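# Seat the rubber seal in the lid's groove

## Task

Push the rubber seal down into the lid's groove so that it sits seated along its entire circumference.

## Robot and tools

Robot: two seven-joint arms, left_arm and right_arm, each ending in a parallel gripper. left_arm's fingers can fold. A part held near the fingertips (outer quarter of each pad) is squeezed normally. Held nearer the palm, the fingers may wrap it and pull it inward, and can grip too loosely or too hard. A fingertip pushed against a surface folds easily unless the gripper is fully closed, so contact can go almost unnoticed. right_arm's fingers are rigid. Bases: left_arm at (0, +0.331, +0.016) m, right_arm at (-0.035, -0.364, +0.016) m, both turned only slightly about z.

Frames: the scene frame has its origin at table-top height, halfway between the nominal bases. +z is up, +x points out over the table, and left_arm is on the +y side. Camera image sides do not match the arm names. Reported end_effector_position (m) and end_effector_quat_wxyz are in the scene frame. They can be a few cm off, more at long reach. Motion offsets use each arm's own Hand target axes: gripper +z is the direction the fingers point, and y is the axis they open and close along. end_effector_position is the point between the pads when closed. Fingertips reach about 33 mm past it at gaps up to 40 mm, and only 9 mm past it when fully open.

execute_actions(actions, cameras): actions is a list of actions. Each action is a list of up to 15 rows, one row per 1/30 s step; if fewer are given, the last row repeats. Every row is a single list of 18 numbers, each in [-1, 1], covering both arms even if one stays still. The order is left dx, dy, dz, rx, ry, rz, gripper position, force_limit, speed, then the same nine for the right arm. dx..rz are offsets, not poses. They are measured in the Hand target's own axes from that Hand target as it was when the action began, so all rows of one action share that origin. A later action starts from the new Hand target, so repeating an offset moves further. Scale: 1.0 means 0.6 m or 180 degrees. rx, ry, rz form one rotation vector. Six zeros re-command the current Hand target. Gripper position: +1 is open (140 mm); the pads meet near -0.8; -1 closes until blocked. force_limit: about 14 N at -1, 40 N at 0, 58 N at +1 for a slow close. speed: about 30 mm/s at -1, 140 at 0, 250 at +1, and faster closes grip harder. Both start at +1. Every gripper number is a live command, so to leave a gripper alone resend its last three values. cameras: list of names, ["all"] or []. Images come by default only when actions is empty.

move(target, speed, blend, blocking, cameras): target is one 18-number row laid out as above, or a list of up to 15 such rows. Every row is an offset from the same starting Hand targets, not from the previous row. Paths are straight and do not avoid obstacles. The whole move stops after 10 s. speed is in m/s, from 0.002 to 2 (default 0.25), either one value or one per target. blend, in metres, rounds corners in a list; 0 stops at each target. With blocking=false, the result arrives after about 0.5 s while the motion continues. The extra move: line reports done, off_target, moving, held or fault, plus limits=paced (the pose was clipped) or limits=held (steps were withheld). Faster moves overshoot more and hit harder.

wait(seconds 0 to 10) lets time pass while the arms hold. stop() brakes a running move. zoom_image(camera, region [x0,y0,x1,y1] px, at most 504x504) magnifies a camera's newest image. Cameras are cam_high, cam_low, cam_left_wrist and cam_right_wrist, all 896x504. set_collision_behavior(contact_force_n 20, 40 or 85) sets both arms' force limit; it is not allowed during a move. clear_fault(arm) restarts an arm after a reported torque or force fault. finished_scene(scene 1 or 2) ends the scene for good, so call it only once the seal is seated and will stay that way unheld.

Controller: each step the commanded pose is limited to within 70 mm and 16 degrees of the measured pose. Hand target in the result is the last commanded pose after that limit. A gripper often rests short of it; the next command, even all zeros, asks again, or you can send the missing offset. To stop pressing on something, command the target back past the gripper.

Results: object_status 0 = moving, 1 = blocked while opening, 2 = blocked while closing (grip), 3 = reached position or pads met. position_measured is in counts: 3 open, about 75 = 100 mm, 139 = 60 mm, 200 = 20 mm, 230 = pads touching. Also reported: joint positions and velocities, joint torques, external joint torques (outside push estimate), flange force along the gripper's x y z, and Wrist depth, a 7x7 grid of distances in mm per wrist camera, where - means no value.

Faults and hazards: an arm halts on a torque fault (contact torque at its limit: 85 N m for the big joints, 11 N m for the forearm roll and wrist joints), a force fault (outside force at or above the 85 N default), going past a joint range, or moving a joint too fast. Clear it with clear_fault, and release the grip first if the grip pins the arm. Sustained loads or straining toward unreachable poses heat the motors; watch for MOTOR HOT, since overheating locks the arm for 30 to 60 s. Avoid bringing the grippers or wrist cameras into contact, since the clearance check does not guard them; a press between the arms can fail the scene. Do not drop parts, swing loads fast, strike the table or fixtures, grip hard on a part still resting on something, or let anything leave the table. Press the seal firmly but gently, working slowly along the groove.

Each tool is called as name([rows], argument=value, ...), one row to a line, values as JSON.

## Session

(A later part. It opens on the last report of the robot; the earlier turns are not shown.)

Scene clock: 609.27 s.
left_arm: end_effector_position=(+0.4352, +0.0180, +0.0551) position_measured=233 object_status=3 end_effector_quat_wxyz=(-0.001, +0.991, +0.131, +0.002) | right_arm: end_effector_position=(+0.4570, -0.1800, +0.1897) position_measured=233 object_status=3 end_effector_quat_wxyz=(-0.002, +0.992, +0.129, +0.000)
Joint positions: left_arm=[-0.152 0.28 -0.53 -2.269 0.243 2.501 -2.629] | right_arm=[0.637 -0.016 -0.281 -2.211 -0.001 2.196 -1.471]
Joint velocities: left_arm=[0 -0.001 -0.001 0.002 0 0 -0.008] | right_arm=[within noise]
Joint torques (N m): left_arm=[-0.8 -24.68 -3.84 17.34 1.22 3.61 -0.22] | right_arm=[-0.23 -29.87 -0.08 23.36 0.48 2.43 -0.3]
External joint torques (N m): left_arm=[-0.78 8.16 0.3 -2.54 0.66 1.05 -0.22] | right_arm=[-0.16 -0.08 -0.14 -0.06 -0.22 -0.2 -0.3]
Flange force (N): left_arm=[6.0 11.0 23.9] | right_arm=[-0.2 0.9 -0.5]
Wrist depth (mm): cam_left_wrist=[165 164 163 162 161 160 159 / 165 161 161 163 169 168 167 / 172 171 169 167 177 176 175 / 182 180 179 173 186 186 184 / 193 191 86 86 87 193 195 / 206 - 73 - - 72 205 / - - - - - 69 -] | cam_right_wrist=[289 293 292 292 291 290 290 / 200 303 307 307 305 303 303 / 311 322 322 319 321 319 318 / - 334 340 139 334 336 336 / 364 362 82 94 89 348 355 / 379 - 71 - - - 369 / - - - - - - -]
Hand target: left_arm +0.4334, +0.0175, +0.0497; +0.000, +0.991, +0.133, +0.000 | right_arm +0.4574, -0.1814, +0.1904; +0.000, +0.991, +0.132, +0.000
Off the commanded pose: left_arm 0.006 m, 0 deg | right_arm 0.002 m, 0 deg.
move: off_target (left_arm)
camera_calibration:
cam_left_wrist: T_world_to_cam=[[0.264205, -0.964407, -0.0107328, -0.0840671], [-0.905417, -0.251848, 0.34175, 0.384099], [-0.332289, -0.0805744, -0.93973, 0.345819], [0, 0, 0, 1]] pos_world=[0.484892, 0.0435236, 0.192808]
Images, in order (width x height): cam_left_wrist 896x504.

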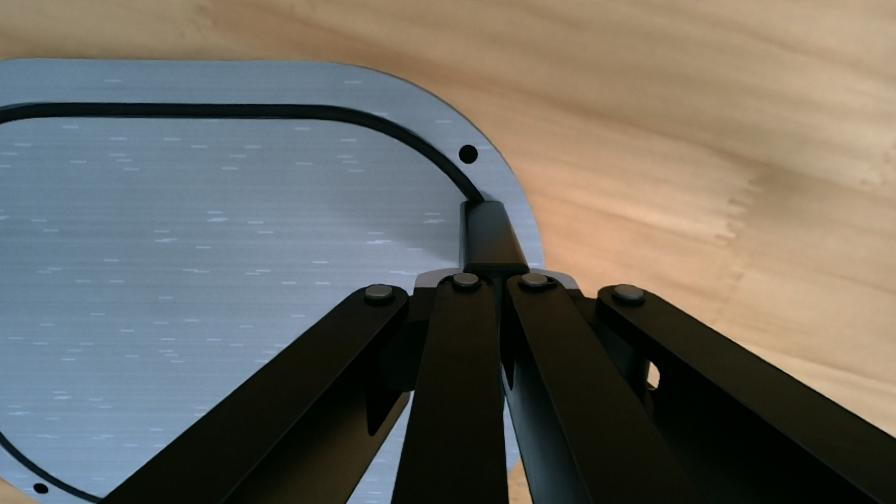

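move([
  [0,0,-0.1,0,0,0,-1,-0.3,0,0,0,0,0,0,0,-1,-0.3,0],
  [0.122,-0.278,-0.417,0,0,0,-1,-0.3,0,0,0,0,0,0,0,-1,-0.3,0],
], blend=[0.03,0], speed=0.2, cameras=["cam_left_wrist","cam_right_wrist"])

move(target=[0,0,0,0,0,0,-1,-0.3,0,-0.311,-0.519,-0.066,0,0,0,-1,-0.3,0], speed=0.2, cameras=["cam_left_wrist","cam_right_wrist"])

Scene clock: 620.50 s.
left_arm: end_effector_position=(+0.4607, +0.1974, +0.2997) position_measured=233 object_status=3 end_effector_quat_wxyz=(+0.002, +0.991, +0.136, +0.002) | right_arm: end_effector_position=(+0.4570, -0.1800, +0.1897) position_measured=233 object_status=3 end_effector_quat_wxyz=(-0.002, +0.992, +0.129, +0.000)
Joint positions: left_arm=[0.005 -0.264 -0.32 -2.178 -0.09 1.93 -2.052] | right_arm=[0.637 -0.016 -0.281 -2.211 -0.001 2.196 -1.471]
Joint velocities: left_arm=[0.001 0.001 0 -0.001 0 0 0.004] | right_arm=[within noise]
Joint torques (N m): left_arm=[-0.51 -21.19 1.51 25.45 1.37 2.29 0.2] | right_arm=[-0.28 -29.85 -0.03 23.42 0.48 2.43 -0.31]
External joint torques (N m): left_arm=[-0.52 0.95 -0.78 0.85 0.51 -0.32 0.2] | right_arm=[-0.35 -0.09 -0.22 0.01 -0.22 -0.2 -0.3]
Flange force (N): left_arm=[4.9 3.9 -2.0] | right_arm=[0.0 1.1 -0.6]
Wrist depth (mm): cam_left_wrist=[387 385 385 382 382 379 380 / 406 405 403 402 400 399 398 / 428 428 427 416 414 420 421 / 454 455 452 140 431 441 443 / 483 475 86 85 87 463 469 / 515 - 73 - - 72 494 / - - - - - 69 -] | cam_right_wrist=[291 294 293 291 291 290 289 / 300 305 308 307 306 305 303 / - 316 323 320 321 319 319 / - 337 340 139 335 337 335 / 366 360 82 94 89 348 355 / 380 - 71 - - - 370 / - - - - - - -]
Hand target: left_arm +0.4600, +0.1979, +0.2998; +0.000, +0.991, +0.133, +0.000 | right_arm +0.4574, -0.1814, +0.1904; +0.000, +0.991, +0.132, +0.000
Off the commanded pose: left_arm 0.001 m, 0 deg | right_arm 0.002 m, 0 deg.
move: done
camera_calibration:
cam_left_wrist: T_world_to_cam=[[0.273784, -0.961772, -0.00604974, 0.078529], [-0.902515, -0.25908, 0.344012, 0.368206], [-0.332429, -0.0887253, -0.938946, 0.600022], [0, 0, 0, 1]] pos_world=[0.510276, 0.224159, 0.437196]
cam_right_wrist: T_world_to_cam=[[0.284516, -0.958326, -0.0257358, -0.283425], [-0.898115, -0.275838, 0.342496, 0.295625], [-0.335321, -0.0743318, -0.939167, 0.464006], [0, 0, 0, 1]] pos_world=[0.501735, -0.155578, 0.327235]
Images, in order (width x height): cam_left_wrist 896x504, cam_right_wrist 896x504.

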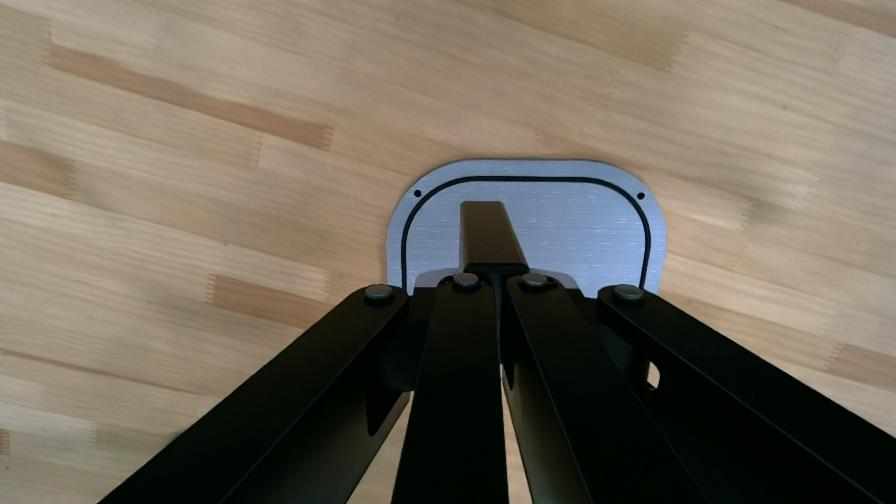

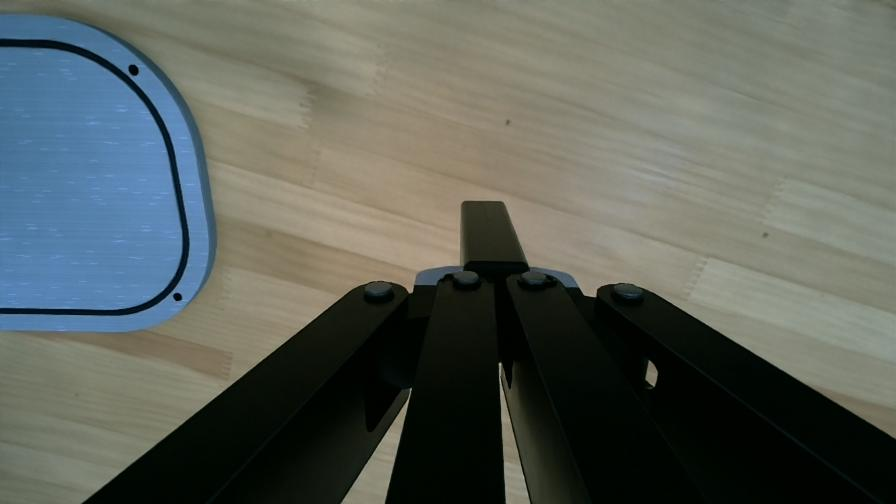

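Scene clock: 623.73 s.
left_arm: end_effector_position=(+0.4607, +0.1974, +0.2997) position_measured=233 object_status=3 end_effector_quat_wxyz=(+0.002, +0.991, +0.135, +0.001) | right_arm: end_effector_position=(+0.1958, +0.0705, +0.2304) position_measured=233 object_status=3 end_effector_quat_wxyz=(-0.001, +0.991, +0.137, +0.001)
Joint positions: left_arm=[0.005 -0.264 -0.32 -2.178 -0.09 1.929 -2.05] | right_arm=[0.865 -0.164 0.209 -2.267 0.039 2.109 -0.793]
Joint velocities: left_arm=[within noise] | right_arm=[0 0 0 0.001 0 0 0.006]
Joint torques (N m): left_arm=[-0.18 -21.23 1.03 25.48 1.27 2.31 0.2] | right_arm=[-0.46 -24.6 -1.25 24 0.76 2.43 0.27]
External joint torques (N m): left_arm=[-0.12 0.92 -1.19 0.85 0.41 -0.31 0.2] | right_arm=[-0.48 0.73 -0.1 -0.1 0.07 -0.22 0.27]
Flange force (N): left_arm=[4.9 4.1 -1.9] | right_arm=[1.5 -1.5 0.4]
Wrist depth (mm): cam_left_wrist=[387 387 385 381 382 380 381 / 404 406 404 402 400 401 399 / 428 430 425 414 411 421 419 / 456 450 451 141 422 444 442 / 481 476 86 85 87 463 469 / 515 - 73 - - 72 494 / - - - - - 69 -] | cam_right_wrist=[332 331 325 319 316 327 327 / 348 347 345 347 344 342 343 / 360 365 363 362 360 359 359 / 331 377 381 139 374 377 376 / 305 375 82 95 89 390 398 / 305 - 71 - - - 416 / - - - - - - -]
Hand target: left_arm +0.4600, +0.1979, +0.2998; +0.000, +0.991, +0.133, +0.000 | right_arm +0.1957, +0.0702, +0.2301; +0.000, +0.991, +0.132, +0.000
Off the commanded pose: left_arm 0.001 m, 0 deg | right_arm 0.000 m, 1 deg.
move: done
camera_calibration:
cam_left_wrist: T_world_to_cam=[[0.271735, -0.962353, -0.00609183, 0.0796227], [-0.903014, -0.257158, 0.344144, 0.36795], [-0.332755, -0.088015, -0.938897, 0.6], [0, 0, 0, 1]] pos_world=[0.510281, 0.224056, 0.437195]
cam_right_wrist: T_world_to_cam=[[0.29974, -0.953718, -0.0240322, 0.028378], [-0.894414, -0.289687, 0.340741, 0.116936], [-0.331933, -0.0806388, -0.93985, 0.433248], [0, 0, 0, 1]] pos_world=[0.239892, 0.0958761, 0.368025]
Images, in order (width x height): cam_left_wrist 896x504, cam_right_wrist 896x504.

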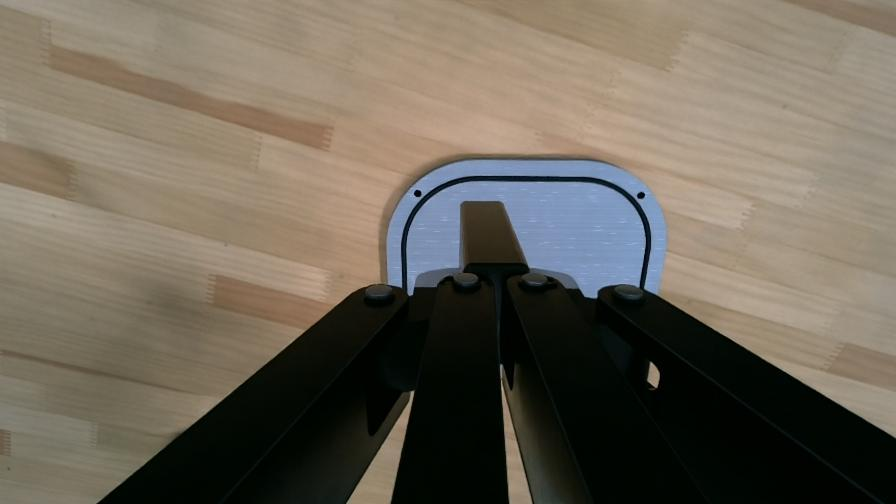

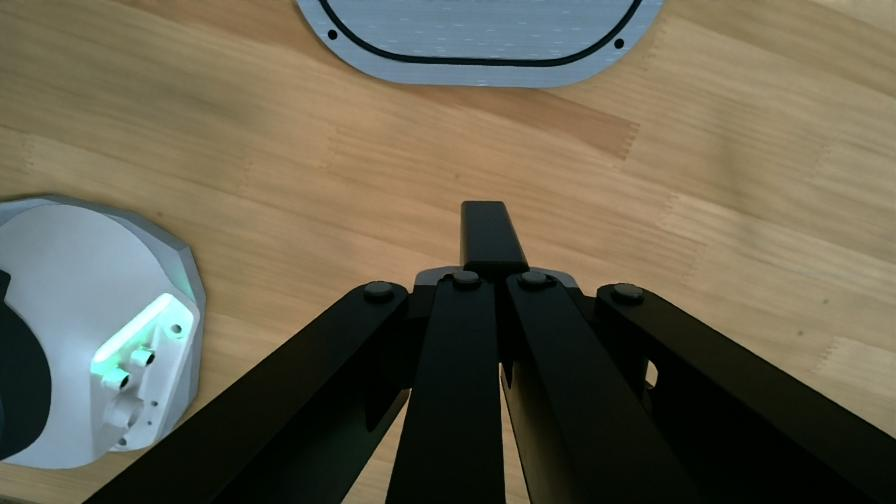

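zoom_image(camera="cam_left_wrist", region=[380, 150, 680, 310])

zoom_image(camera="cam_right_wrist", region=[290, 0, 670, 100])

Scaled by 1.680.

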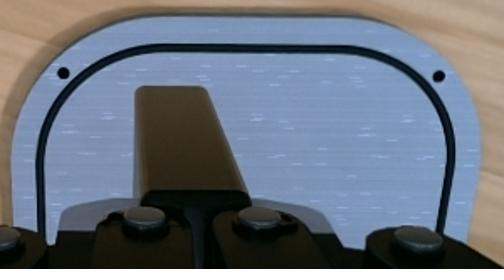

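Scaled by 1.326.

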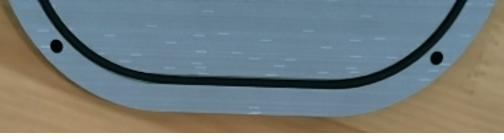

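move(target=[0,-0.2,0,0,0,0,-1,-0.3,0,0.11,0,0.05,0,0,0,-1,-0.3,0], speed=0.2, cameras=["cam_left_wrist","cam_right_wrist"])

zoom_image(camera="cam_right_wrist", region=[220, 0, 720, 200])

Scene clock: 633.83 s.
left_arm: end_effector_position=(+0.4300, +0.3132, +0.2996) position_measured=233 object_status=3 end_effector_quat_wxyz=(+0.002, +0.991, +0.136, +0.001) | right_arm: end_effector_position=(+0.2575, +0.0873, +0.2000) position_measured=233 object_status=3 end_effector_quat_wxyz=(+0.000, +0.992, +0.128, -0.002)
Joint positions: left_arm=[0.036 -0.404 -0.123 -2.321 -0.054 1.922 -1.837] | right_arm=[0.825 0.01 0.168 -2.151 0.002 2.159 -0.836]
Joint velocities: left_arm=[0.001 0 -0.001 0.001 0 0 0.007] | right_arm=[within noise]
Joint torques (N m): left_arm=[-0.55 -18.31 0.21 24.63 1.35 2.41 0.08] | right_arm=[-0.22 -30.78 -0.2 23.65 0.38 2.73 -0.3]
External joint torques (N m): left_arm=[-0.55 -0.17 -0.8 0 0.51 -0.21 0.08] | right_arm=[-0.18 0.44 -0.22 -0.05 -0.29 0.11 -0.3]
Flange force (N): left_arm=[-0.7 0.9 -0.6] | right_arm=[1.4 0.0 0.8]
Wrist depth (mm): cam_left_wrist=[385 385 385 381 381 382 381 / 405 404 404 404 402 399 402 / 428 427 424 421 417 414 421 / 452 451 454 141 430 434 444 / 479 475 86 86 87 451 473 / 513 - 73 - - 72 494 / - - - - - 69 -] | cam_right_wrist=[304 303 292 - - 301 299 / 319 318 327 - - 314 314 / 334 333 334 334 334 331 329 / 353 351 350 139 346 348 347 / 334 369 82 94 89 360 366 / 306 - 71 - - - 382 / - - - - - - -]
Hand target: left_arm +0.4285, +0.3136, +0.2997; +0.000, +0.991, +0.133, +0.000 | right_arm +0.2594, +0.0875, +0.2001; +0.000, +0.991, +0.132, +0.000
Off the commanded pose: left_arm 0.002 m, 0 deg | right_arm 0.002 m, 1 deg.
move: done
camera_calibration:
cam_left_wrist: T_world_to_cam=[[0.273581, -0.961827, -0.0064276, 0.198464], [-0.902386, -0.258976, 0.344428, 0.370288], [-0.332945, -0.0884288, -0.938791, 0.600195], [0, 0, 0, 1]] pos_world=[0.479679, 0.339858, 0.437195]
cam_right_wrist: T_world_to_cam=[[0.283768, -0.958601, -0.0236651, 0.0296609], [-0.897078, -0.274112, 0.346575, 0.185479], [-0.338714, -0.0771174, -0.937724, 0.427439], [0, 0, 0, 1]] pos_world=[0.302752, 0.112238, 0.337239]
Images, in order (width x height): cam_left_wrist 896x504, cam_right_wrist 896x504.

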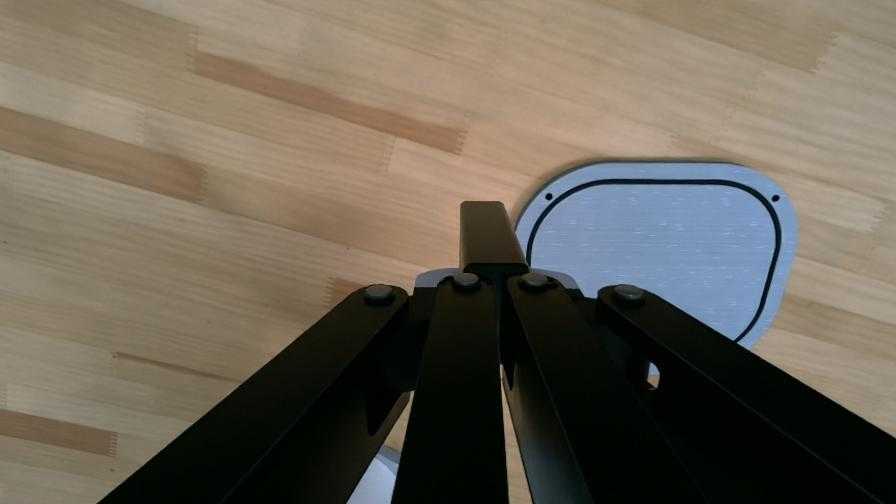

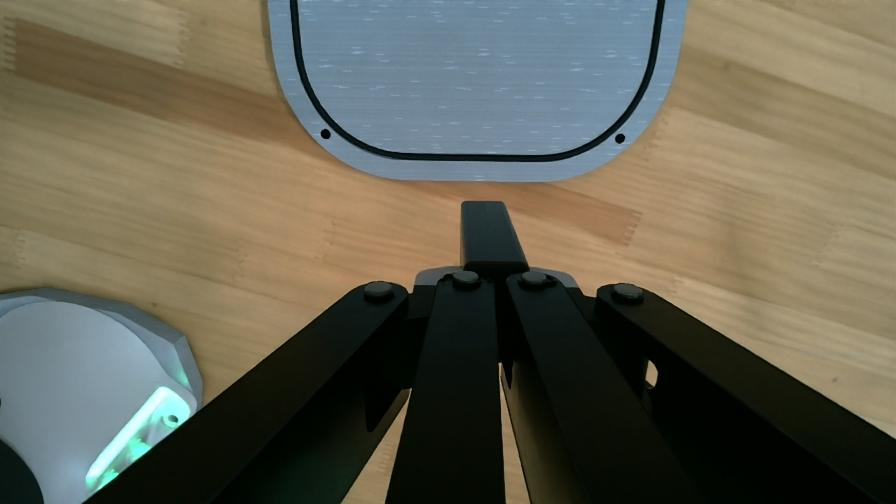

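Scaled by 1.008.

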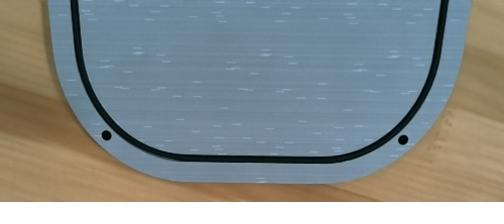

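zoom_image(camera="cam_right_wrist", region=[260, 0, 480, 180])

zoom_image(camera="cam_right_wrist", region=[480, 0, 700, 180])

zoom_image(camera="cam_left_wrist", region=[510, 150, 810, 360])

Scaled by 2.291.

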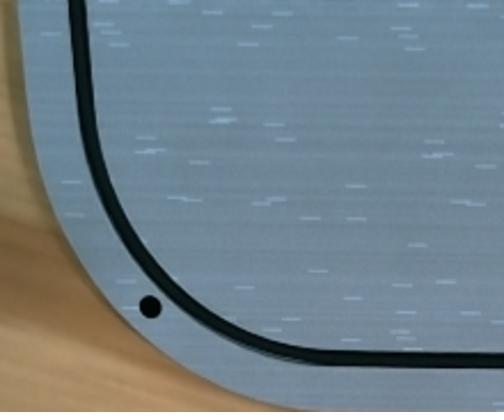

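Scaled by 2.291.

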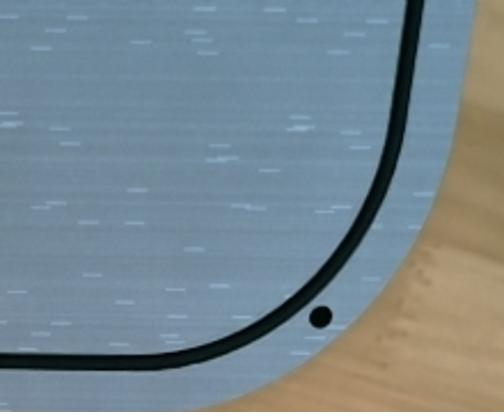

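Scaled by 1.680.

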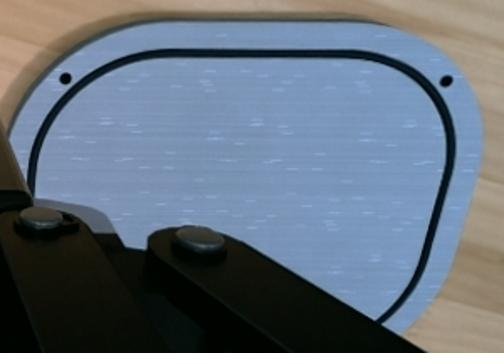

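move([
  [0,0,0,0,0,0,-1,-0.3,0,0.2112,0.185,0.1335,0,0,0,-1,-0.3,0],
  [0,0,0,0,0,0,-1,-0.3,0,0.2112,0.185,0.2435,0,0,0,-1,-0.3,0],
  [0,0,0,0,0,0,-1,-0.3,0,0.2112,0.185,0.266,0,0,0,-1,-0.3,0],
  [0,0,0,0,0,0,-1,-0.3,0,0.2112,0.185,0.2435,0,0,0,-1,-0.3,0],
  [0,0,0,0,0,0,-1,-0.3,0,0.1862,0.1867,0.2435,0,0,0,-1,-0.3,0],
  [0,0,0,0,0,0,-1,-0.3,0,0.1862,0.1867,0.266,0,0,0,-1,-0.3,0],
  [0,0,0,0,0,0,-1,-0.3,0,0.1862,0.1867,0.2435,0,0,0,-1,-0.3,0],
  [0,0,0,0,0,0,-1,-0.3,0,0.1612,0.1867,0.2435,0,0,0,-1,-0.3,0],
  [0,0,0,0,0,0,-1,-0.3,0,0.1612,0.1867,0.266,0,0,0,-1,-0.3,0],
], speed=[0.2,0.15,0.03,0.08,0.08,0.03,0.08,0.08,0.03], blend=[0.02,0.002,0,0.003,0.003,0,0.003,0.003,0], cameras=["cam_right_wrist"])

zoom_image(camera="cam_right_wrist", region=[300, 20, 700, 320])

Scene clock: 657.67 s.
left_arm: end_effector_position=(+0.4300, +0.3132, +0.2997) position_measured=233 object_status=3 end_effector_quat_wxyz=(+0.002, +0.991, +0.135, +0.001) | right_arm: end_effector_position=(+0.3807, +0.0056, +0.0440) position_measured=233 object_status=3 end_effector_quat_wxyz=(+0.000, +0.991, +0.136, -0.001)
Joint positions: left_arm=[0.036 -0.404 -0.123 -2.321 -0.054 1.922 -1.835] | right_arm=[0.671 0.313 0.053 -2.197 -0.025 2.508 -1.1]
Joint velocities: left_arm=[within noise] | right_arm=[-0.002 -0.001 -0.001 0 0 0.001 0.004]
Joint torques (N m): left_arm=[-0.17 -18.29 -0.22 24.67 1.23 2.4 0.17] | right_arm=[-0.7 -33.94 -0.68 18.97 0.32 3.98 0.38]
External joint torques (N m): left_arm=[-0.2 0.01 -1.27 -0.07 0.39 -0.24 0.17] | right_arm=[-0.57 4.08 -1.38 -1.09 -0.17 1.34 0.38]
Flange force (N): left_arm=[-0.4 1.3 -0.3] | right_arm=[3.6 -1.1 11.6]
Wrist depth (mm): cam_left_wrist=[387 385 385 381 382 381 381 / 407 404 404 404 402 399 399 / 426 428 425 421 413 413 421 / 454 451 449 141 - 434 441 / 481 474 86 86 87 448 355 / 512 - 73 - - 72 296 / - - - - - 69 -] | cam_right_wrist=[- 153 153 152 160 161 161 / - - 162 - 169 169 168 / - - 166 - 178 178 177 / - - - 126 186 187 186 / - - 82 94 89 193 197 / - - 71 - - - 206 / - - - - - - -]
Hand target: left_arm +0.4285, +0.3136, +0.2997; +0.000, +0.991, +0.133, +0.000 | right_arm +0.3821, +0.0048, +0.0404; +0.000, +0.991, +0.132, +0.000
Off the commanded pose: left_arm 0.002 m, 0 deg | right_arm 0.004 m, 0 deg.
move: off_target (right_arm)
camera_calibration:
cam_right_wrist: T_world_to_cam=[[0.29805, -0.954272, -0.0230519, -0.0929424], [-0.893411, -0.287382, 0.345296, 0.326356], [-0.336131, -0.0823204, -0.938211, 0.315778], [0, 0, 0, 1]] pos_world=[0.425414, 0.0310915, 0.181434]
Images, in order (width x height): cam_right_wrist 896x504.

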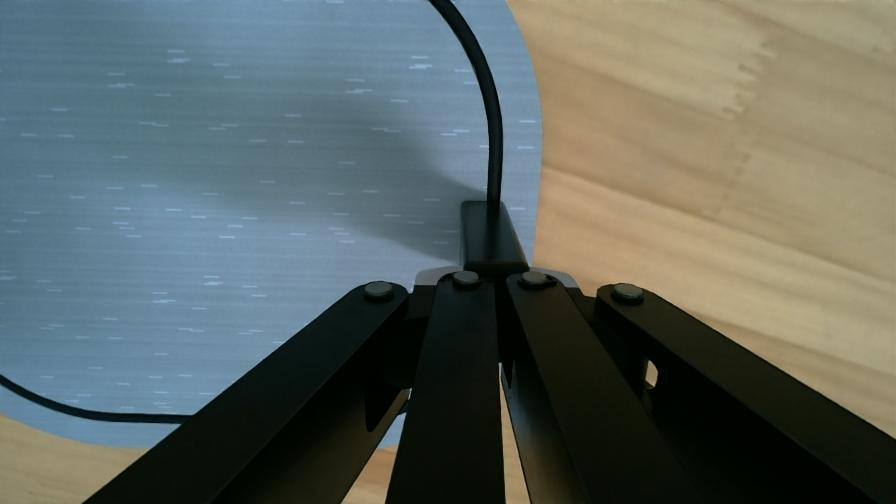

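Scaled by 1.260.

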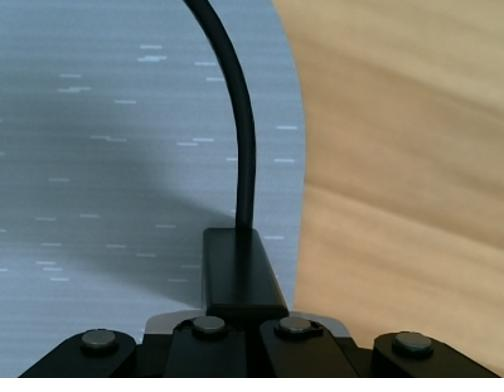

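move([
  [0,0,0,0,0,0,-1,-0.3,0,0,0,0.0023,0,0,0,-1,-0.3,0],
  [0,0,0,0,0,0,-1,-0.3,0,0,0,-0.0206,0,0,0,-1,-0.3,0],
  [0,0,0,0,0,0,-1,-0.3,0,-0.025,0,-0.0206,0,0,0,-1,-0.3,0],
  [0,0,0,0,0,0,-1,-0.3,0,-0.025,0,0.0023,0,0,0,-1,-0.3,0],
  [0,0,0,0,0,0,-1,-0.3,0,-0.025,0,-0.0206,0,0,0,-1,-0.3,0],
  [0,0,0,0,0,0,-1,-0.3,0,-0.055,-0.0017,-0.0206,0,0,0,-1,-0.3,0],
  [0,0,0,0,0,0,-1,-0.3,0,-0.055,-0.0017,0.0023,0,0,0,-1,-0.3,0],
  [0,0,0,0,0,0,-1,-0.3,0,-0.055,-0.0017,-0.0206,0,0,0,-1,-0.3,0],
  [0,0,0,0,0,0,-1,-0.3,0,-0.0834,-0.01,-0.0206,0,0,0,-1,-0.3,0],
  [0,0,0,0,0,0,-1,-0.3,0,-0.0834,-0.01,0.0023,0,0,0,-1,-0.3,0],
], speed=[0.03,0.08,0.08,0.03,0.08,0.08,0.03,0.08,0.08,0.03], blend=[0,0.003,0.003,0,0.003,0.003,0,0.003,0.003,0], cameras=["cam_right_wrist"])

zoom_image(camera="cam_right_wrist", region=[300, 20, 700, 320])

Scene clock: 669.40 s.
left_arm: end_effector_position=(+0.4300, +0.3132, +0.2997) position_measured=233 object_status=3 end_effector_quat_wxyz=(+0.002, +0.991, +0.135, +0.001) | right_arm: end_effector_position=(+0.3320, -0.0025, +0.0442) position_measured=233 object_status=3 end_effector_quat_wxyz=(+0.000, +0.991, +0.135, -0.001)
Joint positions: left_arm=[0.036 -0.404 -0.123 -2.321 -0.054 1.922 -1.835] | right_arm=[0.71 0.218 0.065 -2.346 -0.025 2.562 -1.048]
Joint velocities: left_arm=[within noise] | right_arm=[0 -0.001 -0.001 0 0.001 0 0.005]
Joint torques (N m): left_arm=[-0.23 -18.34 -0.16 24.65 1.23 2.41 0.21] | right_arm=[-0.24 -27.82 -0.15 17.87 0.39 4.53 0.23]
External joint torques (N m): left_arm=[-0.16 -0.12 -1.1 -0.01 0.4 -0.22 0.21] | right_arm=[-0.19 6.42 -0.73 -1.37 -0.06 1.9 0.23]
Flange force (N): left_arm=[-0.5 0.9 -0.5] | right_arm=[6.8 -3.5 19.3]
Wrist depth (mm): cam_left_wrist=[386 384 383 382 383 382 381 / 405 404 405 403 402 399 399 / 429 425 424 420 417 413 419 / 452 450 452 141 433 433 447 / 481 474 86 86 87 449 473 / 514 - 73 - - 72 366 / - - - - - 69 -] | cam_right_wrist=[- - - - 161 161 161 / - 162 - - 170 169 168 / - - 168 - 178 178 177 / 180 - - 121 187 187 187 / 187 - 82 94 89 194 197 / 213 - 71 - - - 206 / - - - - - - -]
Hand target: left_arm +0.4285, +0.3136, +0.2997; +0.000, +0.991, +0.133, +0.000 | right_arm +0.3322, -0.0026, +0.0391; +0.000, +0.991, +0.132, +0.000
Off the commanded pose: left_arm 0.002 m, 0 deg | right_arm 0.005 m, 0 deg.
move: off_target (right_arm)
camera_calibration:
cam_right_wrist: T_world_to_cam=[[0.29761, -0.954431, -0.022129, -0.0860204], [-0.894073, -0.286767, 0.344092, 0.280842], [-0.334758, -0.08262, -0.938675, 0.298471], [0, 0, 0, 1]] pos_world=[0.376609, 0.0230952, 0.181628]
Images, in order (width x height): cam_right_wrist 896x504.

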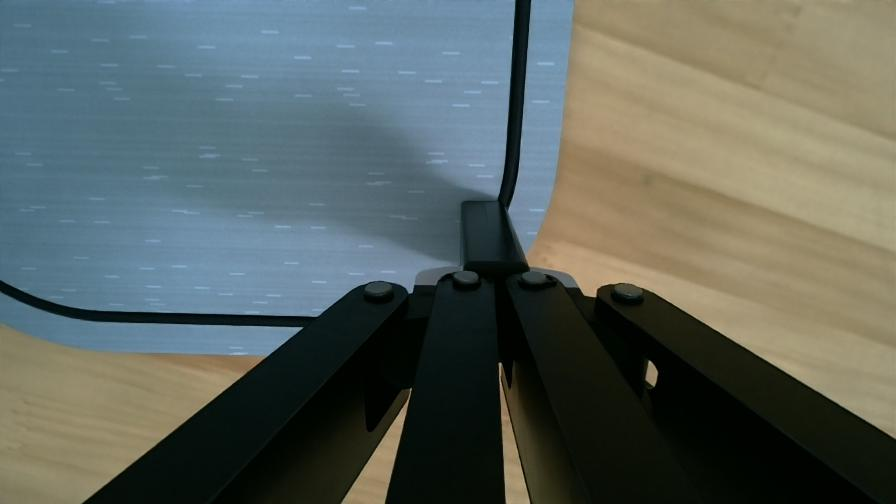

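Scaled by 1.260.

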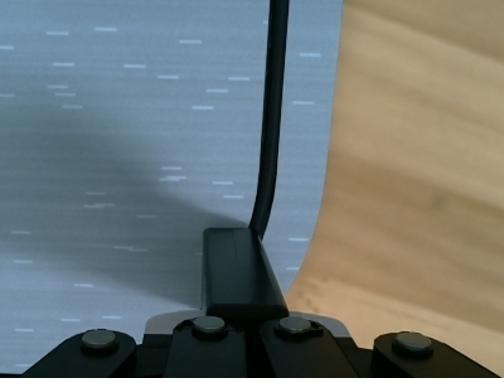

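move([
  [0,0,0,0,0,0,-1,-0.3,0,0,0.0,-0.023,0,0,0,-1,-0.3,0],
  [0,0,0,0,0,0,-1,-0.3,0,-0.022,-0.0067,-0.023,0,0,0,-1,-0.3,0],
  [0,0,0,0,0,0,-1,-0.3,0,-0.022,-0.0067,0,0,0,0,-1,-0.3,0],
  [0,0,0,0,0,0,-1,-0.3,0,-0.022,-0.0067,-0.023,0,0,0,-1,-0.3,0],
  [0,0,0,0,0,0,-1,-0.3,0,-0.04,-0.02,-0.023,0,0,0,-1,-0.3,0],
  [0,0,0,0,0,0,-1,-0.3,0,-0.04,-0.02,0,0,0,0,-1,-0.3,0],
  [0,0,0,0,0,0,-1,-0.3,0,-0.04,-0.02,-0.023,0,0,0,-1,-0.3,0],
  [0,0,0,0,0,0,-1,-0.3,0,-0.053,-0.0387,-0.023,0,0,0,-1,-0.3,0],
  [0,0,0,0,0,0,-1,-0.3,0,-0.053,-0.0387,0,0,0,0,-1,-0.3,0],
  [0,0,0,0,0,0,-1,-0.3,0,-0.053,-0.0387,-0.023,0,0,0,-1,-0.3,0],
], speed=[0.08,0.08,0.03,0.08,0.08,0.03,0.08,0.08,0.03,0.08], blend=[0.003,0.003,0,0.003,0.003,0,0.003,0.003,0,0])

move([
  [0,0,0,0,0,0,-1,-0.3,0,-0.0165,-0.0297,0,0,0,0,-1,-0.3,0],
  [0,0,0,0,0,0,-1,-0.3,0,-0.0165,-0.0297,0.023,0,0,0,-1,-0.3,0],
  [0,0,0,0,0,0,-1,-0.3,0,-0.0165,-0.0297,0,0,0,0,-1,-0.3,0],
  [0,0,0,0,0,0,-1,-0.3,0,-0.0205,-0.0564,0,0,0,0,-1,-0.3,0],
  [0,0,0,0,0,0,-1,-0.3,0,-0.0205,-0.0564,0.023,0,0,0,-1,-0.3,0],
  [0,0,0,0,0,0,-1,-0.3,0,-0.0205,-0.0564,0,0,0,0,-1,-0.3,0],
  [0,0,0,0,0,0,-1,-0.3,0,-0.0205,-0.0801,0,0,0,0,-1,-0.3,0],
  [0,0,0,0,0,0,-1,-0.3,0,-0.0205,-0.0801,0.023,0,0,0,-1,-0.3,0],
], speed=[0.08,0.03,0.08,0.08,0.03,0.08,0.08,0.03], blend=[0.003,0,0.003,0.003,0,0.003,0.003,0], cameras=["cam_right_wrist"])

zoom_image(camera="cam_right_wrist", region=[400, 0, 800, 300])

Scene clock: 686.13 s.
left_arm: end_effector_position=(+0.4300, +0.3132, +0.2997) position_measured=233 object_status=3 end_effector_quat_wxyz=(+0.002, +0.991, +0.135, +0.001) | right_arm: end_effector_position=(+0.2962, +0.0114, +0.0524) position_measured=233 object_status=3 end_effector_quat_wxyz=(-0.001, +0.991, +0.134, +0.001)
Joint positions: left_arm=[0.036 -0.404 -0.123 -2.321 -0.054 1.922 -1.835] | right_arm=[0.761 0.165 0.084 -2.398 -0.025 2.564 -0.975]
Joint velocities: left_arm=[within noise] | right_arm=[0.001 0.001 0 -0.001 0 -0.005 -0.001]
Joint torques (N m): left_arm=[-0.16 -18.29 -0.2 24.66 1.24 2.41 0.22] | right_arm=[-0.22 -32.94 0.4 19 0.51 2.44 0.21]
External joint torques (N m): left_arm=[-0.18 -0.12 -1.26 -0.01 0.39 -0.22 0.22] | right_arm=[-0.19 -0.45 -0.13 -0.3 0.06 -0.2 0.21]
Flange force (N): left_arm=[-0.6 1.1 -0.5] | right_arm=[-1.6 0.9 -1.5]
Wrist depth (mm): cam_left_wrist=[383 383 383 382 383 382 380 / 406 404 402 400 402 401 401 / 428 428 427 419 415 412 419 / 452 451 451 141 409 433 444 / 481 475 86 85 87 451 471 / 515 - 73 - - 72 495 / - - - - - 69 -] | cam_right_wrist=[- - 159 - - 169 168 / 168 168 - - 168 177 176 / - - 177 175 184 185 185 / 198 187 186 126 194 195 195 / 210 209 83 94 89 203 205 / 223 - 71 - - - 215 / - - - - - - -]
Hand target: left_arm +0.4285, +0.3136, +0.2997; +0.000, +0.991, +0.133, +0.000 | right_arm +0.2954, +0.0115, +0.0529; +0.000, +0.991, +0.132, +0.000
Off the commanded pose: left_arm 0.002 m, 0 deg | right_arm 0.001 m, 0 deg.
move: done

Scene clock: 689.37 s.
left_arm: end_effector_position=(+0.4300, +0.3132, +0.2997) position_measured=233 object_status=3 end_effector_quat_wxyz=(+0.002, +0.991, +0.135, +0.001) | right_arm: end_effector_position=(+0.2718, +0.0544, +0.0439) position_measured=233 object_status=3 end_effector_quat_wxyz=(-0.001, +0.991, +0.133, +0.000)
Joint positions: left_arm=[0.036 -0.404 -0.123 -2.321 -0.054 1.922 -1.835] | right_arm=[0.842 0.227 0.091 -2.335 -0.034 2.561 -0.877]
Joint velocities: left_arm=[within noise] | right_arm=[-0.001 0.001 -0.002 0 0 0 0.006]
Joint torques (N m): left_arm=[-0.19 -18.32 -0.21 24.67 1.24 2.41 0.19] | right_arm=[0.47 -28.07 0.59 18.02 0.21 4.07 0.24]
External joint torques (N m): left_arm=[-0.13 0.01 -1.17 -0.06 0.4 -0.23 0.19] | right_arm=[0.54 6.42 -0.18 -1.28 -0.23 1.43 0.24]
Flange force (N): left_arm=[-0.3 1.1 -0.4] | right_arm=[6.0 -6.3 18.3]
Wrist depth (mm): cam_left_wrist=[385 385 383 382 379 382 381 / 407 404 404 401 401 400 399 / 428 427 423 418 415 413 421 / 451 451 451 141 429 - 448 / 479 473 86 86 87 451 473 / 508 - 73 - - 72 495 / - - - - - 69 -] | cam_right_wrist=[153 152 152 - - 151 161 / 160 - 159 - - 159 168 / 182 168 - - 165 175 177 / 190 190 191 139 175 186 186 / 201 200 83 94 89 193 196 / 214 - 71 - - - 205 / - - - - - - -]
Hand target: left_arm +0.4285, +0.3136, +0.2997; +0.000, +0.991, +0.133, +0.000 | right_arm +0.2710, +0.0547, +0.0391; +0.000, +0.991, +0.132, +0.000
Off the commanded pose: left_arm 0.002 m, 0 deg | right_arm 0.005 m, 0 deg.
move: off_target (right_arm)
camera_calibration:
cam_right_wrist: T_world_to_cam=[[0.293326, -0.955714, -0.0239085, -0.012495], [-0.895437, -0.283414, 0.34332, 0.243574], [-0.334892, -0.079296, -0.938914, 0.282618], [0, 0, 0, 1]] pos_world=[0.316417, 0.0795013, 0.181432]
Images, in order (width x height): cam_right_wrist 896x504.

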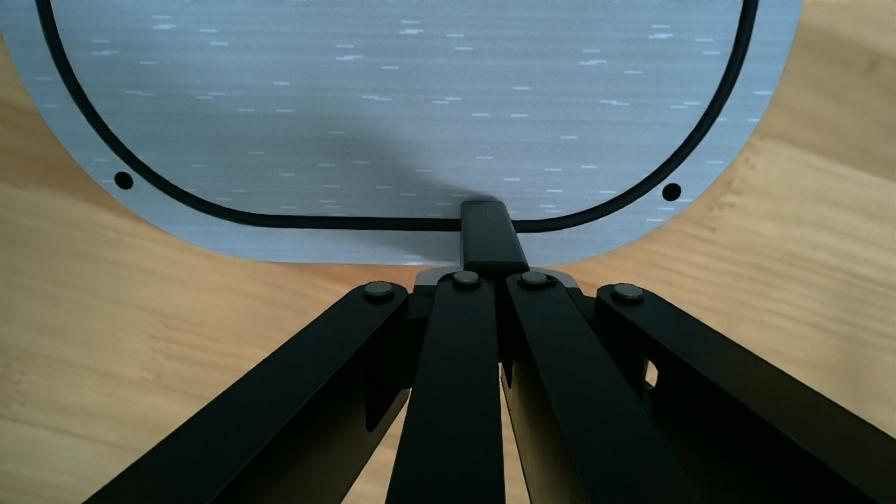

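Scaled by 1.260.

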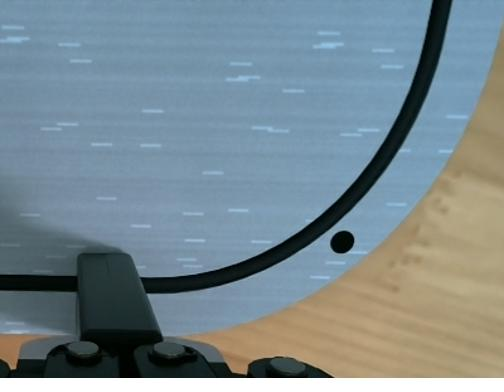

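move([
  [0,0,0,0,0,0,-1,-0.3,0,0,0,-0.02,0,0,0,-1,-0.3,0],
  [0,0,0,0,0,0,-1,-0.3,0,0,-0.0233,-0.02,0,0,0,-1,-0.3,0],
  [0,0,0,0,0,0,-1,-0.3,0,0,-0.0233,0,0,0,0,-1,-0.3,0],
  [0,0,0,0,0,0,-1,-0.3,0,0,-0.0233,-0.02,0,0,0,-1,-0.3,0],
  [0,0,0,0,0,0,-1,-0.3,0,0,-0.0467,-0.02,0,0,0,-1,-0.3,0],
  [0,0,0,0,0,0,-1,-0.3,0,0,-0.0467,0,0,0,0,-1,-0.3,0],
  [0,0,0,0,0,0,-1,-0.3,0,0,-0.0467,-0.02,0,0,0,-1,-0.3,0],
  [0,0,0,0,0,0,-1,-0.3,0,0,-0.07,-0.02,0,0,0,-1,-0.3,0],
  [0,0,0,0,0,0,-1,-0.3,0,0,-0.07,0,0,0,0,-1,-0.3,0],
], speed=[0.08,0.08,0.03,0.08,0.08,0.03,0.08,0.08,0.03], blend=[0.003,0.003,0,0.003,0.003,0,0.003,0.003,0])

move([
  [0,0,0,0,0,0,-1,-0.3,0,0,0,-0.02,0,0,0,-1,-0.3,0],
  [0,0,0,0,0,0,-1,-0.3,0,0,-0.0233,-0.02,0,0,0,-1,-0.3,0],
  [0,0,0,0,0,0,-1,-0.3,0,0,-0.0233,0,0,0,0,-1,-0.3,0],
  [0,0,0,0,0,0,-1,-0.3,0,0,-0.0233,-0.02,0,0,0,-1,-0.3,0],
  [0,0,0,0,0,0,-1,-0.3,0,0,-0.0467,-0.02,0,0,0,-1,-0.3,0],
  [0,0,0,0,0,0,-1,-0.3,0,0,-0.0467,0,0,0,0,-1,-0.3,0],
  [0,0,0,0,0,0,-1,-0.3,0,0,-0.0467,-0.02,0,0,0,-1,-0.3,0],
  [0,0,0,0,0,0,-1,-0.3,0,0,-0.07,-0.02,0,0,0,-1,-0.3,0],
  [0,0,0,0,0,0,-1,-0.3,0,0,-0.07,0,0,0,0,-1,-0.3,0],
], speed=[0.08,0.08,0.03,0.08,0.08,0.03,0.08,0.08,0.03], blend=[0.003,0.003,0,0.003,0.003,0,0.003,0.003,0], cameras=["cam_right_wrist"])

zoom_image(camera="cam_right_wrist", region=[200, 0, 600, 300])

Scene clock: 704.87 s.
left_arm: end_effector_position=(+0.4300, +0.3132, +0.2997) position_measured=233 object_status=3 end_effector_quat_wxyz=(+0.002, +0.991, +0.135, +0.001) | right_arm: end_effector_position=(+0.2610, +0.0953, +0.0439) position_measured=233 object_status=3 end_effector_quat_wxyz=(-0.001, +0.991, +0.134, +0.000)
Joint positions: left_arm=[0.036 -0.404 -0.123 -2.321 -0.054 1.922 -1.835] | right_arm=[0.91 0.289 0.085 -2.238 -0.039 2.528 -0.815]
Joint velocities: left_arm=[within noise] | right_arm=[0.002 0.001 -0.002 -0.001 -0.001 0 0.006]
Joint torques (N m): left_arm=[-0.14 -18.32 -0.18 24.65 1.23 2.42 0.21] | right_arm=[0.61 -31.36 0.67 18.42 0.34 3.74 0.27]
External joint torques (N m): left_arm=[-0.08 -0.16 -1.12 -0.01 0.38 -0.21 0.21] | right_arm=[0.62 5.61 -0.35 -1.29 -0.12 1.12 0.27]
Flange force (N): left_arm=[-0.6 0.8 -0.5] | right_arm=[4.3 -5.5 14.7]
Wrist depth (mm): cam_left_wrist=[385 381 382 381 381 380 380 / 406 403 403 401 402 400 399 / 429 426 425 421 413 416 422 / 453 450 449 141 430 433 444 / 480 473 86 86 87 448 473 / 515 - 73 - - 72 494 / - - - - - 69 -] | cam_right_wrist=[164 153 - - 151 - - / 172 167 - 160 158 - 159 / 181 180 - - - - 175 / 191 190 191 139 175 187 185 / 202 200 83 94 89 193 196 / 213 - 71 - - - 205 / - - - - - - -]
Hand target: left_arm +0.4285, +0.3136, +0.2997; +0.000, +0.991, +0.133, +0.000 | right_arm +0.2599, +0.0952, +0.0391; +0.000, +0.991, +0.132, +0.000
Off the commanded pose: left_arm 0.002 m, 0 deg | right_arm 0.005 m, 0 deg.
move: off_target (right_arm)

Scene clock: 707.80 s.
left_arm: end_effector_position=(+0.4300, +0.3132, +0.2997) position_measured=233 object_status=3 end_effector_quat_wxyz=(+0.002, +0.991, +0.135, +0.001) | right_arm: end_effector_position=(+0.2491, +0.1355, +0.0438) position_measured=233 object_status=3 end_effector_quat_wxyz=(+0.000, +0.991, +0.135, -0.001)
Joint positions: left_arm=[0.036 -0.404 -0.123 -2.321 -0.054 1.922 -1.835] | right_arm=[0.978 0.356 0.074 -2.131 -0.04 2.485 -0.761]
Joint velocities: left_arm=[within noise] | right_arm=[0.002 -0.001 -0.003 0 0 0 0.007]
Joint torques (N m): left_arm=[-0.16 -18.31 -0.2 24.66 1.26 2.41 0.19] | right_arm=[0.5 -34.22 0.7 19.5 0.54 3.89 0.25]
External joint torques (N m): left_arm=[-0.14 -0.12 -1.2 0 0.42 -0.21 0.19] | right_arm=[0.63 5.28 -0.33 -0.79 0.06 1.27 0.25]
Flange force (N): left_arm=[-0.5 1.1 -0.5] | right_arm=[4.6 -6.2 13.4]
Wrist depth (mm): cam_left_wrist=[387 385 382 382 383 381 380 / 404 407 403 401 402 400 399 / 428 429 425 421 414 413 423 / 451 452 451 141 432 432 444 / 480 473 86 85 87 447 474 / 513 - 73 - - 72 498 / - - - - - 69 -] | cam_right_wrist=[164 164 152 - 152 150 - / 172 171 170 - 159 - 156 / 181 180 176 - 166 - 165 / 191 190 189 139 171 177 187 / 201 200 83 94 89 193 196 / 213 - 71 - - - 205 / - - - - - - -]
Hand target: left_arm +0.4285, +0.3136, +0.2997; +0.000, +0.991, +0.133, +0.000 | right_arm +0.2489, +0.1357, +0.0391; +0.000, +0.991, +0.132, +0.000
Off the commanded pose: left_arm 0.002 m, 0 deg | right_arm 0.005 m, 0 deg.
move: off_target (right_arm)
camera_calibration:
cam_right_wrist: T_world_to_cam=[[0.296114, -0.954868, -0.0233257, 0.0708883], [-0.894528, -0.285799, 0.343713, 0.246426], [-0.334867, -0.0809129, -0.938785, 0.28151], [0, 0, 0, 1]] pos_world=[0.293712, 0.160895, 0.181231]
Images, in order (width x height): cam_right_wrist 896x504.

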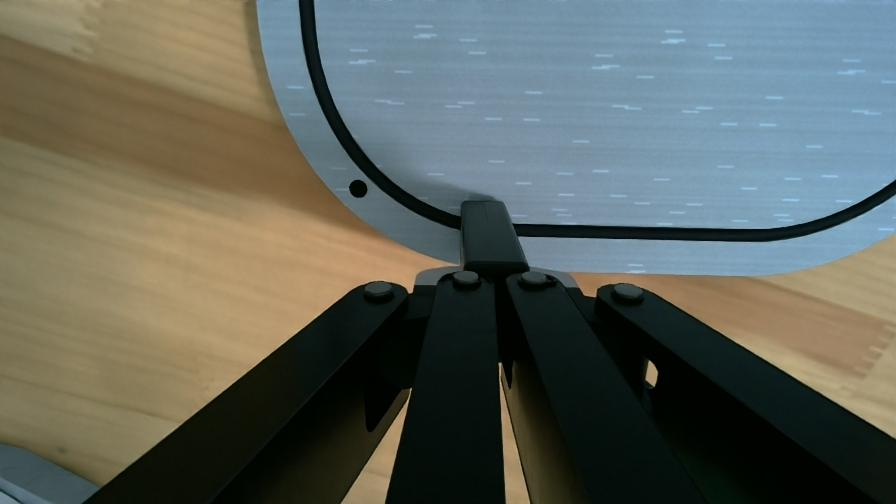

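Scaled by 1.260.

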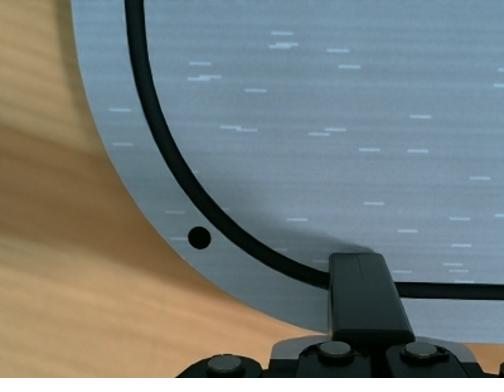

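move([
  [0,-0.1,0,0,0,0,-1,-0.3,0,0,0,-0.02,0,0,0,-1,-0.3,0],
  [0,-0.1,0,0,0,0,-1,-0.3,0,0.0033,-0.02,-0.02,0,0,0,-1,-0.3,0],
  [0,-0.1,0,0,0,0,-1,-0.3,0,0.0033,-0.02,0,0,0,0,-1,-0.3,0],
  [0,-0.1,0,0,0,0,-1,-0.3,0,0.0033,-0.02,-0.02,0,0,0,-1,-0.3,0],
  [0,-0.1,0,0,0,0,-1,-0.3,0,0.0127,-0.0412,-0.02,0,0,0,-1,-0.3,0],
  [0,-0.1,0,0,0,0,-1,-0.3,0,0.0127,-0.0412,0,0,0,0,-1,-0.3,0],
  [0,-0.1,0,0,0,0,-1,-0.3,0,0.0127,-0.0412,-0.02,0,0,0,-1,-0.3,0],
  [0,-0.1,0,0,0,0,-1,-0.3,0,0.0243,-0.0595,-0.02,0,0,0,-1,-0.3,0],
  [0,-0.1,0,0,0,0,-1,-0.3,0,0.0243,-0.0595,0,0,0,0,-1,-0.3,0],
], speed=[0.08,0.08,0.03,0.08,0.08,0.03,0.08,0.08,0.03], blend=[0.003,0.003,0,0.003,0.003,0,0.003,0.003,0])

move([
  [0,0,0,0,0,0,-1,-0.3,0,0,0,-0.02,0,0,0,-1,-0.3,0],
  [0,0,0,0,0,0,-1,-0.3,0,0.0157,-0.0167,-0.02,0,0,0,-1,-0.3,0],
  [0,0,0,0,0,0,-1,-0.3,0,0.0157,-0.0167,0,0,0,0,-1,-0.3,0],
  [0,0,0,0,0,0,-1,-0.3,0,0.0157,-0.0167,-0.02,0,0,0,-1,-0.3,0],
  [0,0,0,0,0,0,-1,-0.3,0,0.0325,-0.03,-0.02,0,0,0,-1,-0.3,0],
  [0,0,0,0,0,0,-1,-0.3,0,0.0325,-0.03,0,0,0,0,-1,-0.3,0],
  [0,0,0,0,0,0,-1,-0.3,0,0.0325,-0.03,-0.02,0,0,0,-1,-0.3,0],
  [0,0,0,0,0,0,-1,-0.3,0,0.0542,-0.04,-0.02,0,0,0,-1,-0.3,0],
  [0,0,0,0,0,0,-1,-0.3,0,0.0542,-0.04,0,0,0,0,-1,-0.3,0],
], speed=[0.08,0.08,0.03,0.08,0.08,0.03,0.08,0.08,0.03], blend=[0.003,0.003,0,0.003,0.003,0,0.003,0.003,0], cameras=["cam_right_wrist"])

zoom_image(camera="cam_right_wrist", region=[350, 50, 750, 350])

Scene clock: 722.83 s.
left_arm: end_effector_position=(+0.4145, +0.3713, +0.2997) position_measured=233 object_status=3 end_effector_quat_wxyz=(+0.001, +0.991, +0.135, +0.002) | right_arm: end_effector_position=(+0.2537, +0.1738, +0.0437) position_measured=233 object_status=3 end_effector_quat_wxyz=(-0.001, +0.991, +0.134, -0.001)
Joint positions: left_arm=[0.058 -0.446 -0.02 -2.36 -0.012 1.918 -1.733] | right_arm=[1.014 0.441 0.064 -1.99 -0.04 2.43 -0.737]
Joint velocities: left_arm=[within noise] | right_arm=[0.004 0 -0.003 0 0 0 0.001]
Joint torques (N m): left_arm=[-0.18 -17.02 -1.41 24.69 1.24 2.32 0.21] | right_arm=[0.18 -37.94 0.66 20.29 0.55 3.82 0.36]
External joint torques (N m): left_arm=[-0.13 -0.21 -1.18 0.03 0.41 -0.31 0.21] | right_arm=[0.05 4.81 -0.75 -0.75 0.04 1.19 0.37]
Flange force (N): left_arm=[-0.9 0.9 -0.9] | right_arm=[4.4 -5.2 11.4]
Wrist depth (mm): cam_left_wrist=[382 383 383 383 381 381 381 / 405 404 403 403 402 401 399 / 428 426 426 418 421 415 413 / 451 450 449 141 440 431 438 / 479 474 86 86 87 83 467 / 510 - 73 - - 72 497 / - - - - - 69 -] | cam_right_wrist=[164 164 163 150 153 152 - / 172 171 171 159 157 156 - / 181 180 180 167 - 163 - / 190 190 189 139 176 - - / 201 200 83 95 89 182 198 / 213 - 71 - - - 205 / - - - - - - -]
Hand target: left_arm +0.4127, +0.3715, +0.2997; +0.000, +0.991, +0.133, +0.000 | right_arm +0.2536, +0.1740, +0.0391; +0.000, +0.991, +0.132, +0.000
Off the commanded pose: left_arm 0.002 m, 0 deg | right_arm 0.005 m, 0 deg.
move: off_target (right_arm)

Scene clock: 725.70 s.
left_arm: end_effector_position=(+0.4145, +0.3713, +0.2997) position_measured=233 object_status=3 end_effector_quat_wxyz=(+0.001, +0.991, +0.135, +0.002) | right_arm: end_effector_position=(+0.2770, +0.2071, +0.0436) position_measured=233 object_status=3 end_effector_quat_wxyz=(-0.001, +0.992, +0.130, -0.001)
Joint positions: left_arm=[0.058 -0.446 -0.02 -2.36 -0.012 1.918 -1.733] | right_arm=[1.014 0.543 0.059 -1.819 -0.04 2.362 -0.737]
Joint torques (N m): left_arm=[-0.19 -16.96 -1.38 24.71 1.25 2.31 0.16] | right_arm=[-1.46 -42.28 0.3 20.83 0.24 3.36 -0.26]
External joint torques (N m): left_arm=[-0.19 -0.04 -1.2 -0.03 0.41 -0.33 0.16] | right_arm=[-1.36 3.8 -1.09 -0.87 -0.32 0.75 -0.26]
Flange force (N): left_arm=[-0.5 1.2 -0.8] | right_arm=[4.9 -1.6 8.0]
Wrist depth (mm): cam_left_wrist=[384 385 385 381 382 382 381 / 407 404 402 402 401 399 401 / 425 426 426 421 419 415 418 / 450 451 449 141 438 435 437 / 479 470 86 86 87 451 463 / 514 - 73 - - 72 500 / - - - - - 69 -] | cam_right_wrist=[164 164 163 160 - 152 - / 172 172 171 162 - - 155 / 181 181 180 168 168 - - / 191 190 189 139 172 172 - / 202 201 83 93 89 - - / 214 - 71 - - - 192 / - - - - - - -]
Hand target: left_arm +0.4127, +0.3715, +0.2997; +0.000, +0.991, +0.133, +0.000 | right_arm +0.2787, +0.2057, +0.0391; +0.000, +0.991, +0.132, +0.000
Off the commanded pose: left_arm 0.002 m, 0 deg | right_arm 0.005 m, 0 deg.
move: off_target (right_arm)
camera_calibration:
cam_right_wrist: T_world_to_cam=[[0.286668, -0.957699, -0.025197, 0.134314], [-0.897214, -0.277599, 0.343433, 0.290933], [-0.3359, -0.0758443, -0.938839, 0.29565], [0, 0, 0, 1]] pos_world=[0.321834, 0.231818, 0.181036]
Images, in order (width x height): cam_right_wrist 896x504.

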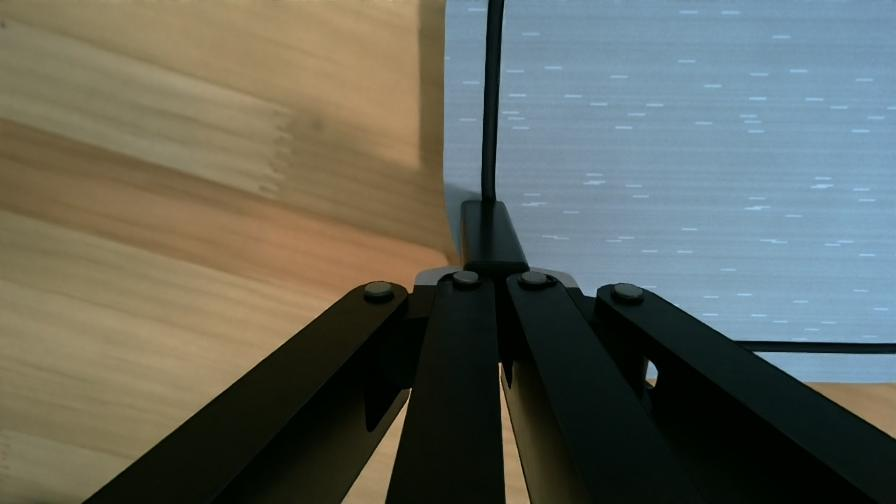

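Scaled by 1.260.

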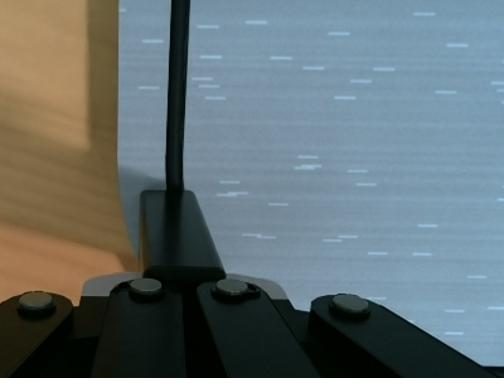

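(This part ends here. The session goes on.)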